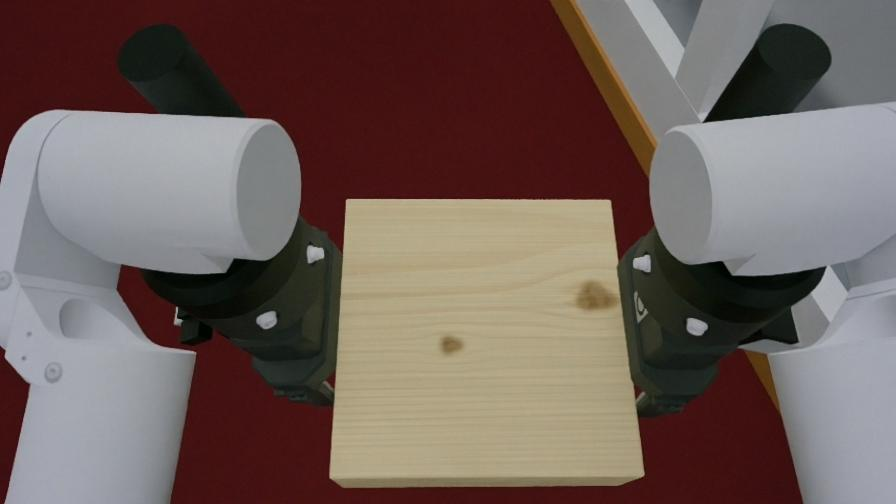

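Scene clock: 279.17 s.
Joint torques (N m): left_arm=[-26.8 -26.83 -13.89 -12.43 15.22 -2.44 0.13] | right_arm=[-30.15 26.72 10.32 -13.53 -12.76 -3.37 -0.6]
External joint torques (N m): left_arm=[-11.93 -27.9 -13.42 -3.41 14.99 -2.11 0.14] | right_arm=[-15.8 28.03 9.79 -5.03 -12.78 -3.1 -0.61]
Motor temperatures (°C): left_arm=[32 30 32 37 43 33 37] | right_arm=[36 32 32 32 43 37 34]
Wrist force (N): left_arm=[4.1 57.7 -13.8] | right_arm=[-5.9 -54.6 -8.4]
Wrist torque (N m): left_arm=[1.38 0.20 0.20] | right_arm=[-0.55 0.13 0.22]
Wrist force, peak (N): left_arm=[3.8 58.4 -14.1] | right_arm=[-5.7 -55.7 -8.6]
move: done
base_odometry: x=-0.186 y=-0.259 heading=+0.009
lidar_m: 0.98 1.05 1.91 3.38 1.16 0.83 0.76 0.78 1.07 2.78 2.58 1.04
base_status: done (sent for 4.57 of 4.57 s)
joint_positions: torso_squat_rad=+0.060 torso_shift_rad=+0.200 torso_pitch_rad=+0.601 torso_yaw_rad=+0.000 left_shoulder_pitch_rad=-0.923 left_shoulder_roll_rad=+0.041 left_shoulder_yaw_rad=+0.129 left_elbow_rad=-1.635 left_forearm_roll_rad=+0.069 left_wrist_pitch_rad=+1.795 left_hand_roll_rad=+0.169 left_gripper_m=+0.099 right_shoulder_pitch_rad=-0.923 right_shoulder_roll_rad=-0.041 right_shoulder_yaw_rad=-0.129 right_elbow_rad=-1.635 right_forearm_roll_rad=-0.069 right_wrist_pitch_rad=+1.795 right_hand_roll_rad=-0.168 right_gripper_m=+0.099 head_pan_rad=+0.000 head_tilt_rad=+0.500
joint_status: not commanded
wheel_motors_off: 0
motor_effort: left_wheel=-4(34) right_wheel=+13(26)
chest: x=+0.0861 y=+0.0001 z=+1.2205 quat_wxyz=(+0.955, +0.000, +0.296, +0.000) (m; base frame)
left_hand: x=+0.5041 y=+0.1222 z=+0.8588 quat_wxyz=(+0.997, -0.065, -0.049, -0.007) (m; base frame)
right_hand: x=+0.5036 y=-0.1218 z=+0.8585 quat_wxyz=(+0.997, +0.065, -0.048, +0.008) (m; base frame)
pictures: head_camera
camera_calibration:
head_camera: T_world_to_cam=[[-0.0135209, -0.999504, -0.0284594, 0.0411725], [-0.8642, 0.0259978, -0.502477, 0.929361], [0.502967, 0.0178006, -0.864122, 1.0223], [0, 0, 0, 1]] pos_world=[0.289529, -0.00120685, 1.35154]

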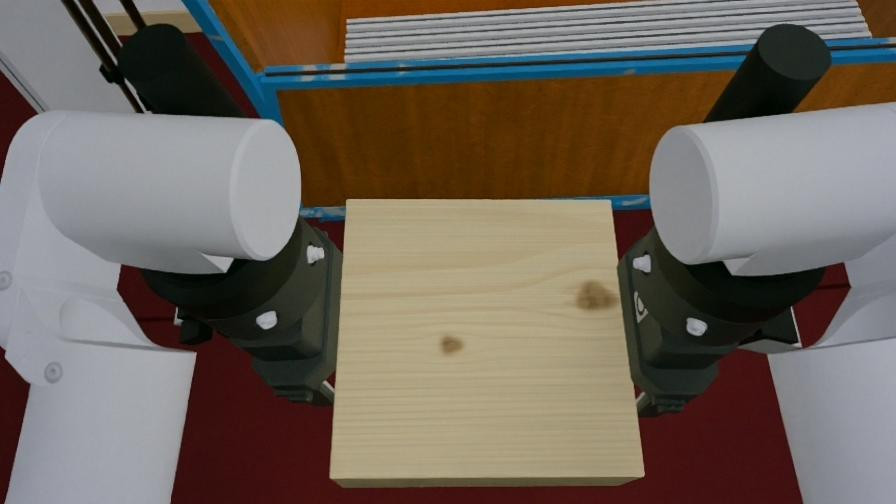

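Call:
move:
  base: {"turn_rad_s": 0.03, "for_s": 0.9}
  joints: {"torso_pitch_rad": 0.7, "head_tilt_rad": 0.45}
  min_time_s: 2
  cameras: ["head_camera"]

Scene clock: 293.47 s.
Joint torques (N m): left_arm=[-25.48 -27.59 -14.38 -12.25 15.36 -2.14 0.08] | right_arm=[-28.24 27.08 10.65 -13.58 -12.76 -3.29 -0.62]
External joint torques (N m): left_arm=[-12.22 -28.09 -13.75 -3.31 15.09 -2 0.08] | right_arm=[-15.52 27.82 9.99 -5.16 -12.75 -3.2 -0.62]
Motor temperatures (°C): left_arm=[33 30 32 37 43 33 37] | right_arm=[36 32 32 32 44 37 34]
Wrist force (N): left_arm=[5.4 57.4 -13.4] | right_arm=[-4.5 -54.6 -7.7]
Wrist torque (N m): left_arm=[1.35 0.08 0.15] | right_arm=[-0.50 0.14 0.22]
Wrist force, peak (N): left_arm=[3.0 58.5 -14.0] | right_arm=[-6.1 -55.3 -8.6]
move: done
base_odometry: x=-0.186 y=-0.259 heading=+0.035
lidar_m: 1.00 1.04 1.92 3.03 1.12 0.83 0.75 0.77 1.09 3.02 2.52 1.03
base_status: done (sent for 0.9 of 0.9 s)
joint_positions: torso_squat_rad=+0.060 torso_shift_rad=+0.200 torso_pitch_rad=+0.701 torso_yaw_rad=+0.000 left_shoulder_pitch_rad=-0.923 left_shoulder_roll_rad=+0.041 left_shoulder_yaw_rad=+0.130 left_elbow_rad=-1.635 left_forearm_roll_rad=+0.069 left_wrist_pitch_rad=+1.795 left_hand_roll_rad=+0.169 left_gripper_m=+0.099 right_shoulder_pitch_rad=-0.923 right_shoulder_roll_rad=-0.041 right_shoulder_yaw_rad=-0.129 right_elbow_rad=-1.635 right_forearm_roll_rad=-0.069 right_wrist_pitch_rad=+1.795 right_hand_roll_rad=-0.168 right_gripper_m=+0.099 head_pan_rad=+0.000 head_tilt_rad=+0.450
joint_status: all done
wheel_motors_off: 0
motor_effort: left_wheel=-6(22) right_wheel=+19(31)
chest: x=+0.1106 y=+0.0001 z=+1.2018 quat_wxyz=(+0.939, +0.000, +0.343, +0.000) (m; base frame)
left_hand: x=+0.4905 y=+0.1221 z=+0.8002 quat_wxyz=(+0.998, -0.065, +0.001, -0.003) (m; base frame)
right_hand: x=+0.4900 y=-0.1218 z=+0.7999 quat_wxyz=(+0.998, +0.065, +0.002, +0.004) (m; base frame)
pictures: head_camera
camera_calibration:
head_camera: T_world_to_cam=[[-0.0149352, -0.999503, -0.0277571, 0.0401845], [-0.888175, 0.026012, -0.458768, 0.89437], [0.459262, 0.0178014, -0.888123, 1.01786], [0, 0, 0, 1]] pos_world=[0.327492, -0.00121917, 1.31541]

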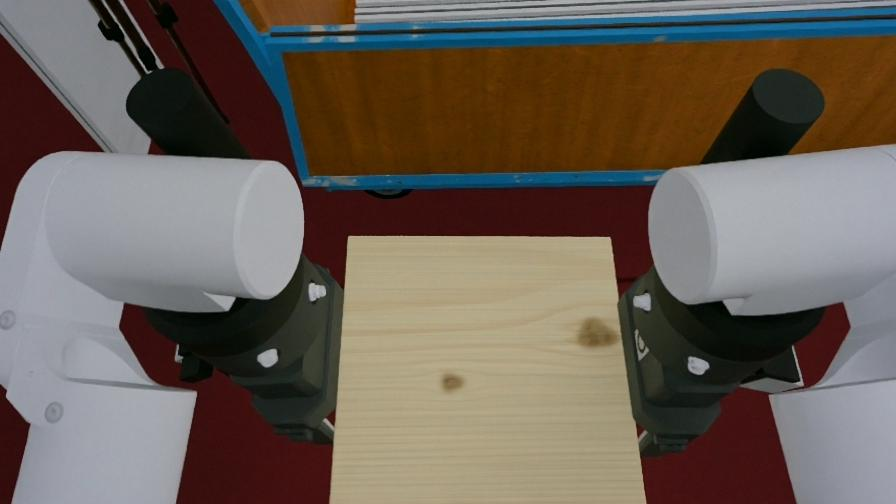

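Call:
move:
  base: {"turn_rad_s": -0.07, "for_s": 1.0}
  cameras: []

Call:
move:
  base: {"x_m_s": 0.1, "for_s": 4.0}
  cameras: []

Call:
move:
  base: {"turn_rad_s": 0.07, "for_s": 1.25}
  cameras: ["head_camera"]

Scene clock: 301.37 s.
Joint torques (N m): left_arm=[-25.35 -27.28 -13.93 -12.28 15.3 -2.13 0.04] | right_arm=[-28.33 27.2 10.55 -13.58 -12.78 -3.26 -0.7]
External joint torques (N m): left_arm=[-12.09 -27.78 -13.3 -3.34 15.03 -1.99 0.04] | right_arm=[-15.62 27.94 9.9 -5.16 -12.77 -3.17 -0.7]
Motor temperatures (°C): left_arm=[33 30 32 37 43 33 37] | right_arm=[36 32 32 32 44 37 34]
Wrist force (N): left_arm=[5.5 56.4 -13.5] | right_arm=[-4.3 -54.4 -8.4]
Wrist torque (N m): left_arm=[1.47 0.10 0.16] | right_arm=[-0.52 0.15 0.28]
Wrist force, peak (N): left_arm=[5.9 58.1 -14.3] | right_arm=[-4.6 -55.3 -7.9]
move: done
base_odometry: x=-0.186 y=-0.259 heading=-0.034
lidar_m: 0.99 1.02 1.91 4.09 1.22 0.82 0.75 0.78 1.03 2.37 2.71 1.06
base_status: done (sent for 1 of 1 s)
joint_positions: torso_squat_rad=+0.060 torso_shift_rad=+0.200 torso_pitch_rad=+0.701 torso_yaw_rad=+0.000 left_shoulder_pitch_rad=-0.923 left_shoulder_roll_rad=+0.041 left_shoulder_yaw_rad=+0.130 left_elbow_rad=-1.635 left_forearm_roll_rad=+0.069 left_wrist_pitch_rad=+1.795 left_hand_roll_rad=+0.169 left_gripper_m=+0.099 right_shoulder_pitch_rad=-0.923 right_shoulder_roll_rad=-0.041 right_shoulder_yaw_rad=-0.129 right_elbow_rad=-1.635 right_forearm_roll_rad=-0.069 right_wrist_pitch_rad=+1.795 right_hand_roll_rad=-0.168 right_gripper_m=+0.099 head_pan_rad=+0.000 head_tilt_rad=+0.450
joint_status: not commanded
wheel_motors_off: 0
motor_effort: left_wheel=+3(10) right_wheel=-13(22)
chest: x=+0.1106 y=+0.0001 z=+1.2018 quat_wxyz=(+0.939, +0.000, +0.343, +0.000) (m; base frame)
left_hand: x=+0.4905 y=+0.1222 z=+0.8002 quat_wxyz=(+0.998, -0.065, +0.001, -0.003) (m; base frame)
right_hand: x=+0.4900 y=-0.1218 z=+0.7999 quat_wxyz=(+0.998, +0.065, +0.002, +0.004) (m; base frame)
pictures: none
No camera images: "cameras" was empty.

Scene clock: 305.97 s.
Joint torques (N m): left_arm=[-24.94 -27.64 -13.98 -12.24 15.34 -1.99 0] | right_arm=[-27.72 27.32 10.9 -13.32 -12.85 -3.1 -0.62]
External joint torques (N m): left_arm=[-11.68 -28.13 -13.34 -3.3 15.07 -1.85 0] | right_arm=[-15 28.06 10.25 -4.9 -12.84 -3.01 -0.62]
Motor temperatures (°C): left_arm=[33 30 32 37 44 33 37] | right_arm=[36 32 32 32 44 37 34]
Wrist force (N): left_arm=[4.6 57.3 -14.4] | right_arm=[-4.7 -54.8 -8.1]
Wrist torque (N m): left_arm=[1.39 0.07 0.15] | right_arm=[-0.52 0.11 0.24]
Wrist force, peak (N): left_arm=[5.5 58.1 -14.9] | right_arm=[-5.6 -55.1 -8.7]
move: done
base_odometry: x=+0.214 y=-0.272 heading=-0.033
lidar_m: 0.60 0.61 1.10 4.36 1.82 1.27 1.15 1.19 1.55 3.68 0.91 0.63
base_status: done (sent for 4 of 4 s)
joint_positions: torso_squat_rad=+0.060 torso_shift_rad=+0.200 torso_pitch_rad=+0.701 torso_yaw_rad=+0.000 left_shoulder_pitch_rad=-0.923 left_shoulder_roll_rad=+0.041 left_shoulder_yaw_rad=+0.130 left_elbow_rad=-1.635 left_forearm_roll_rad=+0.069 left_wrist_pitch_rad=+1.795 left_hand_roll_rad=+0.169 left_gripper_m=+0.099 right_shoulder_pitch_rad=-0.923 right_shoulder_roll_rad=-0.041 right_shoulder_yaw_rad=-0.129 right_elbow_rad=-1.635 right_forearm_roll_rad=-0.069 right_wrist_pitch_rad=+1.795 right_hand_roll_rad=-0.168 right_gripper_m=+0.099 head_pan_rad=+0.000 head_tilt_rad=+0.450
joint_status: not commanded
wheel_motors_off: 0
motor_effort: left_wheel=+11(41) right_wheel=-14(29)
chest: x=+0.1107 y=+0.0001 z=+1.2017 quat_wxyz=(+0.939, +0.000, +0.343, +0.000) (m; base frame)
left_hand: x=+0.4906 y=+0.1221 z=+0.8001 quat_wxyz=(+0.998, -0.065, +0.001, -0.003) (m; base frame)
right_hand: x=+0.4901 y=-0.1218 z=+0.7999 quat_wxyz=(+0.998, +0.065, +0.002, +0.004) (m; base frame)
pictures: none
No camera images: "cameras" was empty.

Scene clock: 307.73 s.
Joint torques (N m): left_arm=[-25.13 -27.37 -14.03 -12.24 15.28 -2.02 0.12] | right_arm=[-27.99 27.25 10.77 -13.45 -12.76 -3.07 -0.69]
External joint torques (N m): left_arm=[-11.86 -27.87 -13.39 -3.31 15.01 -1.88 0.12] | right_arm=[-15.27 28 10.12 -5.03 -12.75 -2.99 -0.69]
Motor temperatures (°C): left_arm=[33 30 32 37 44 33 37] | right_arm=[36 32 32 32 44 37 34]
Wrist force (N): left_arm=[4.9 57.1 -14.1] | right_arm=[-4.4 -54.3 -8.7]
Wrist torque (N m): left_arm=[1.41 0.09 0.19] | right_arm=[-0.55 0.11 0.23]
Wrist force, peak (N): left_arm=[5.5 58.3 -14.3] | right_arm=[-4.5 -55.6 -8.5]
move: done
base_odometry: x=+0.214 y=-0.272 heading=+0.055
lidar_m: 0.59 0.62 1.71 4.24 1.67 1.23 1.15 1.21 1.67 4.94 0.83 0.62
base_status: done (sent for 1.27 of 1.27 s)
joint_positions: torso_squat_rad=+0.060 torso_shift_rad=+0.200 torso_pitch_rad=+0.701 torso_yaw_rad=+0.000 left_shoulder_pitch_rad=-0.923 left_shoulder_roll_rad=+0.041 left_shoulder_yaw_rad=+0.130 left_elbow_rad=-1.635 left_forearm_roll_rad=+0.069 left_wrist_pitch_rad=+1.795 left_hand_roll_rad=+0.169 left_gripper_m=+0.099 right_shoulder_pitch_rad=-0.923 right_shoulder_roll_rad=-0.041 right_shoulder_yaw_rad=-0.129 right_elbow_rad=-1.635 right_forearm_roll_rad=-0.069 right_wrist_pitch_rad=+1.795 right_hand_roll_rad=-0.168 right_gripper_m=+0.099 head_pan_rad=+0.000 head_tilt_rad=+0.450
joint_status: not commanded
wheel_motors_off: 0
motor_effort: left_wheel=-15(28) right_wheel=+6(19)
chest: x=+0.1107 y=+0.0001 z=+1.2017 quat_wxyz=(+0.939, +0.000, +0.343, +0.000) (m; base frame)
left_hand: x=+0.4906 y=+0.1221 z=+0.8001 quat_wxyz=(+0.998, -0.065, +0.001, -0.003) (m; base frame)
right_hand: x=+0.4901 y=-0.1218 z=+0.7999 quat_wxyz=(+0.998, +0.065, +0.002, +0.004) (m; base frame)
pictures: head_camera
camera_calibration:
head_camera: T_world_to_cam=[[-0.0149348, -0.999503, -0.027759, 0.0401859], [-0.888238, 0.0260101, -0.458646, 0.894261], [0.45914, 0.0178069, -0.888186, 1.0179], [0, 0, 0, 1]] pos_world=[0.32756, -0.00121953, 1.31535]

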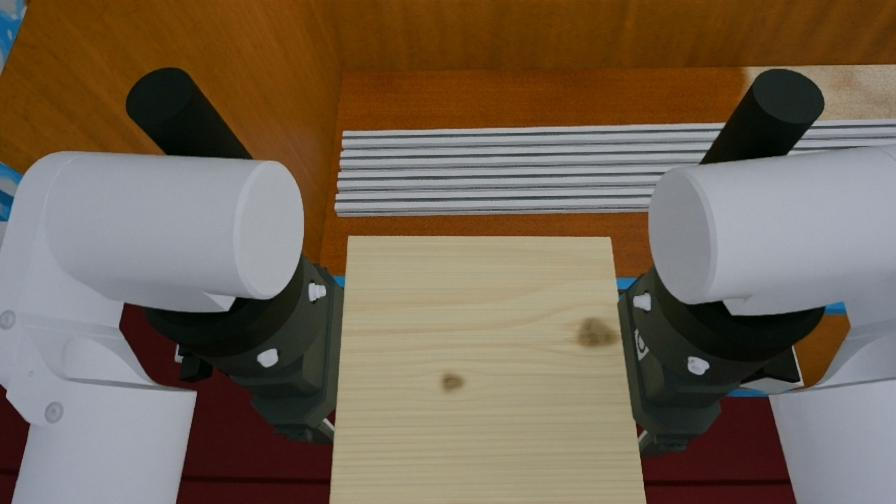

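Call:
zoom_image:
  camera: "head_camera"
  region: [310, 50, 670, 300]

Scaled by 1.400 from the camera's 896x504 image, which has a finer 1280x720 frame.

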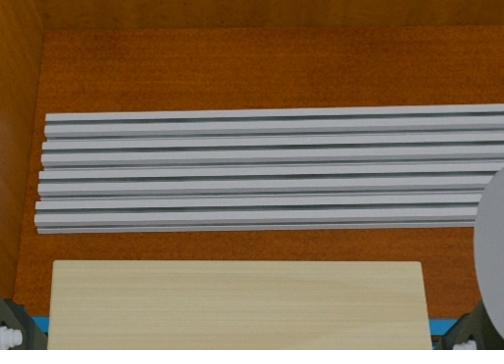

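Call:
move:
  base: {"turn_rad_s": 0.02, "for_s": 0.45}
  cameras: []

Call:
move:
  base: {"x_m_s": 0.08, "for_s": 2.5}
  cameras: []

Call:
move:
  joints: {"torso_pitch_rad": 0.775, "left_shoulder_pitch_rad": -0.8783, "left_shoulder_roll_rad": 0.034, "left_shoulder_yaw_rad": 0.0924, "left_elbow_rad": -1.7573, "left_forearm_roll_rad": 0.059, "left_wrist_pitch_rad": 1.7961, "left_hand_roll_rad": 0.1782, "right_shoulder_pitch_rad": -0.8783, "right_shoulder_roll_rad": -0.034, "right_shoulder_yaw_rad": -0.0924, "right_elbow_rad": -1.7573, "right_forearm_roll_rad": -0.059, "right_wrist_pitch_rad": 1.7961, "right_hand_roll_rad": -0.1772}
  min_time_s: 2
  cameras: ["head_camera"]

Scene clock: 359.03 s.
Joint torques (N m): left_arm=[-25.27 -27.58 -14.11 -12.22 15.34 -1.89 0.04] | right_arm=[-28.07 27.37 10.62 -13.12 -12.83 -3.07 -0.7]
External joint torques (N m): left_arm=[-12 -28.08 -13.48 -3.28 15.07 -1.75 0.04] | right_arm=[-15.35 28.11 9.96 -4.69 -12.82 -2.99 -0.7]
Motor temperatures (°C): left_arm=[33 30 32 37 44 32 37] | right_arm=[36 33 32 32 44 37 34]
Wrist force (N): left_arm=[5.4 56.8 -13.5] | right_arm=[-4.3 -54.9 -7.9]
Wrist torque (N m): left_arm=[1.38 0.13 0.16] | right_arm=[-0.51 0.11 0.24]
Wrist force, peak (N): left_arm=[5.2 58.2 -14.6] | right_arm=[-4.7 -55.1 -8.1]
move: done
base_odometry: x=+0.214 y=-0.272 heading=+0.063
lidar_m: 0.59 0.62 1.70 4.14 1.64 1.22 1.15 1.21 1.70 4.95 0.81 0.61
base_status: done (sent for 0.47 of 0.47 s)
joint_positions: torso_squat_rad=+0.060 torso_shift_rad=+0.200 torso_pitch_rad=+0.701 torso_yaw_rad=+0.000 left_shoulder_pitch_rad=-0.923 left_shoulder_roll_rad=+0.041 left_shoulder_yaw_rad=+0.130 left_elbow_rad=-1.635 left_forearm_roll_rad=+0.069 left_wrist_pitch_rad=+1.795 left_hand_roll_rad=+0.169 left_gripper_m=+0.099 right_shoulder_pitch_rad=-0.923 right_shoulder_roll_rad=-0.041 right_shoulder_yaw_rad=-0.129 right_elbow_rad=-1.635 right_forearm_roll_rad=-0.069 right_wrist_pitch_rad=+1.795 right_hand_roll_rad=-0.168 right_gripper_m=+0.099 head_pan_rad=+0.000 head_tilt_rad=+0.450
joint_status: not commanded
wheel_motors_off: 0
motor_effort: left_wheel=-19(28) right_wheel=+9(19)
chest: x=+0.1107 y=+0.0001 z=+1.2017 quat_wxyz=(+0.939, +0.000, +0.343, +0.000) (m; base frame)
left_hand: x=+0.4906 y=+0.1221 z=+0.8001 quat_wxyz=(+0.998, -0.065, +0.001, -0.003) (m; base frame)
right_hand: x=+0.4901 y=-0.1218 z=+0.7999 quat_wxyz=(+0.998, +0.065, +0.002, +0.004) (m; base frame)
pictures: none
No camera images: "cameras" was empty.

Scene clock: 362.10 s.
Joint torques (N m): left_arm=[-24.69 -27.46 -14.32 -12.02 15.29 -1.84 0.01] | right_arm=[-27.77 27.35 10.49 -13.11 -12.77 -3.03 -0.57]
External joint torques (N m): left_arm=[-11.42 -27.95 -13.69 -3.08 15.02 -1.7 0.01] | right_arm=[-15.05 28.09 9.83 -4.69 -12.77 -2.95 -0.57]
Motor temperatures (°C): left_arm=[33 30 32 37 44 32 37] | right_arm=[36 33 32 32 44 37 34]
Wrist force (N): left_arm=[5.2 57.7 -13.5] | right_arm=[-4.7 -54.7 -8.1]
Wrist torque (N m): left_arm=[1.30 0.10 0.12] | right_arm=[-0.52 0.07 0.24]
Wrist force, peak (N): left_arm=[5.7 58.6 -13.4] | right_arm=[-4.5 -55.5 -7.8]
move: done
base_odometry: x=+0.414 y=-0.259 heading=+0.063
lidar_m: 0.39 0.42 0.97 4.89 1.91 1.43 1.36 1.42 2.01 4.21 0.55 0.40
base_status: done (sent for 2.5 of 2.5 s)
joint_positions: torso_squat_rad=+0.060 torso_shift_rad=+0.200 torso_pitch_rad=+0.701 torso_yaw_rad=+0.000 left_shoulder_pitch_rad=-0.923 left_shoulder_roll_rad=+0.041 left_shoulder_yaw_rad=+0.130 left_elbow_rad=-1.635 left_forearm_roll_rad=+0.069 left_wrist_pitch_rad=+1.795 left_hand_roll_rad=+0.169 left_gripper_m=+0.099 right_shoulder_pitch_rad=-0.923 right_shoulder_roll_rad=-0.041 right_shoulder_yaw_rad=-0.129 right_elbow_rad=-1.635 right_forearm_roll_rad=-0.069 right_wrist_pitch_rad=+1.795 right_hand_roll_rad=-0.168 right_gripper_m=+0.099 head_pan_rad=+0.000 head_tilt_rad=+0.450
joint_status: not commanded
wheel_motors_off: 0
motor_effort: left_wheel=-3(26) right_wheel=+1(38)
chest: x=+0.1107 y=+0.0001 z=+1.2017 quat_wxyz=(+0.939, +0.000, +0.343, +0.000) (m; base frame)
left_hand: x=+0.4906 y=+0.1221 z=+0.8002 quat_wxyz=(+0.998, -0.065, +0.001, -0.003) (m; base frame)
right_hand: x=+0.4901 y=-0.1218 z=+0.7999 quat_wxyz=(+0.998, +0.065, +0.002, +0.004) (m; base frame)
pictures: none
No camera images: "cameras" was empty.

Scene clock: 364.40 s.
Joint torques (N m): left_arm=[-21.75 -22.69 -15.81 -13.03 12.44 -1.76 -1] | right_arm=[-22.55 24.44 13.44 -13.66 -10.36 -2.4 0.44]
External joint torques (N m): left_arm=[-9.8 -22.69 -15.16 -4.06 12.2 -1.54 -1] | right_arm=[-11.14 24.72 12.8 -5.2 -10.37 -2.24 0.44]
Motor temperatures (°C): left_arm=[33 30 32 37 44 32 37] | right_arm=[36 33 32 32 44 37 34]
Wrist force (N): left_arm=[3.7 46.5 -14.9] | right_arm=[-3.9 -43.9 -10.0]
Wrist torque (N m): left_arm=[1.11 0.16 1.27] | right_arm=[-0.45 -0.13 -1.00]
Wrist force, peak (N): left_arm=[5.5 57.2 -14.7] | right_arm=[-3.9 -54.4 -8.7]
move: off_target
base_odometry: x=+0.414 y=-0.259 heading=+0.063
lidar_m: 0.39 0.41 0.95 4.92 1.92 1.44 1.36 1.44 2.00 4.23 0.55 0.41
base_status: not commanded
joint_positions: torso_squat_rad=+0.060 torso_shift_rad=+0.200 torso_pitch_rad=+0.738 torso_yaw_rad=+0.000 left_shoulder_pitch_rad=-0.876 left_shoulder_roll_rad=+0.040 left_shoulder_yaw_rad=+0.096 left_elbow_rad=-1.756 left_forearm_roll_rad=+0.056 left_wrist_pitch_rad=+1.796 left_hand_roll_rad=+0.178 left_gripper_m=+0.099 right_shoulder_pitch_rad=-0.876 right_shoulder_roll_rad=-0.040 right_shoulder_yaw_rad=-0.096 right_elbow_rad=-1.756 right_forearm_roll_rad=-0.056 right_wrist_pitch_rad=+1.797 right_hand_roll_rad=-0.177 right_gripper_m=+0.099 head_pan_rad=+0.000 head_tilt_rad=+0.450
joint_status: torso_pitch_rad off_target (ended at +0.738, target +0.775); the others done
wheel_motors_off: 0
on_its_own: torso_pitch_rad is held at +0.737, not at your +0.775
motor_effort: left_wheel=-3(4) right_wheel=+2(5)
chest: x=+0.1192 y=+0.0001 z=+1.1943 quat_wxyz=(+0.933, +0.000, +0.360, +0.000) (m; base frame)
left_hand: x=+0.4865 y=+0.1226 z=+0.7956 quat_wxyz=(+0.998, -0.062, -0.019, -0.005) (m; base frame)
right_hand: x=+0.4863 y=-0.1225 z=+0.7955 quat_wxyz=(+0.998, +0.062, -0.018, +0.006) (m; base frame)
pictures: head_camera
camera_calibration:
head_camera: T_world_to_cam=[[-0.0159421, -0.999503, -0.0271927, 0.0395485], [-0.904392, 0.0260124, -0.42591, 0.861216], [0.426406, 0.017803, -0.904357, 1.03061], [0, 0, 0, 1]] pos_world=[0.340051, -0.00122131, 1.29991]

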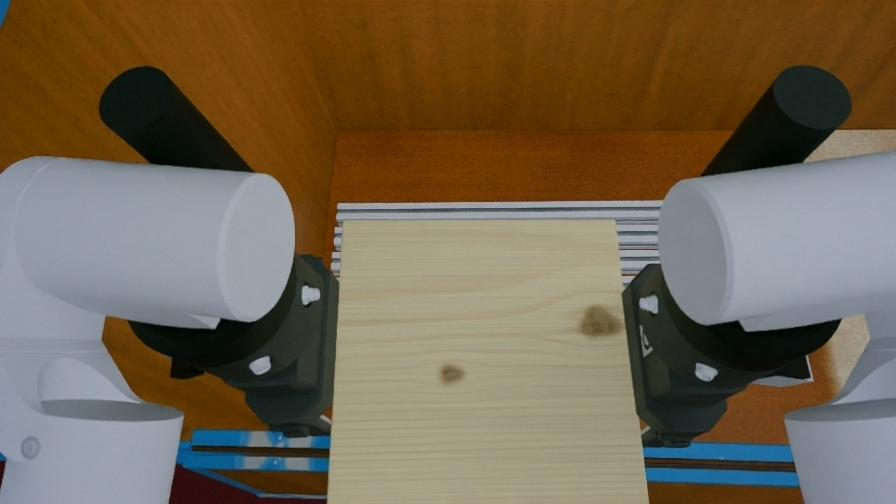

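Call:
zoom_image:
  camera: "head_camera"
  region: [150, 260, 480, 504]

Call:
zoom_image:
  camera: "head_camera"
  region: [560, 260, 890, 504]

Scaled by 1.527 from the camera's 896x504 image, which has a finer 1280x720 frame.

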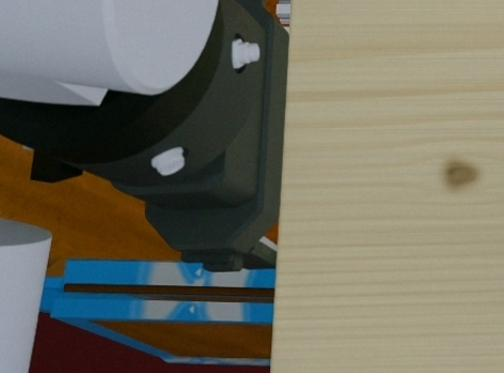

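Scaled by 1.527 from the camera's 896x504 image, which has a finer 1280x720 frame.

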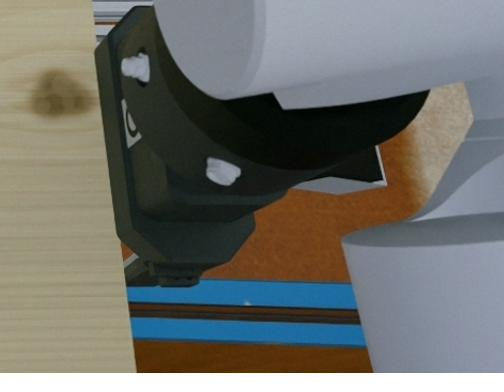

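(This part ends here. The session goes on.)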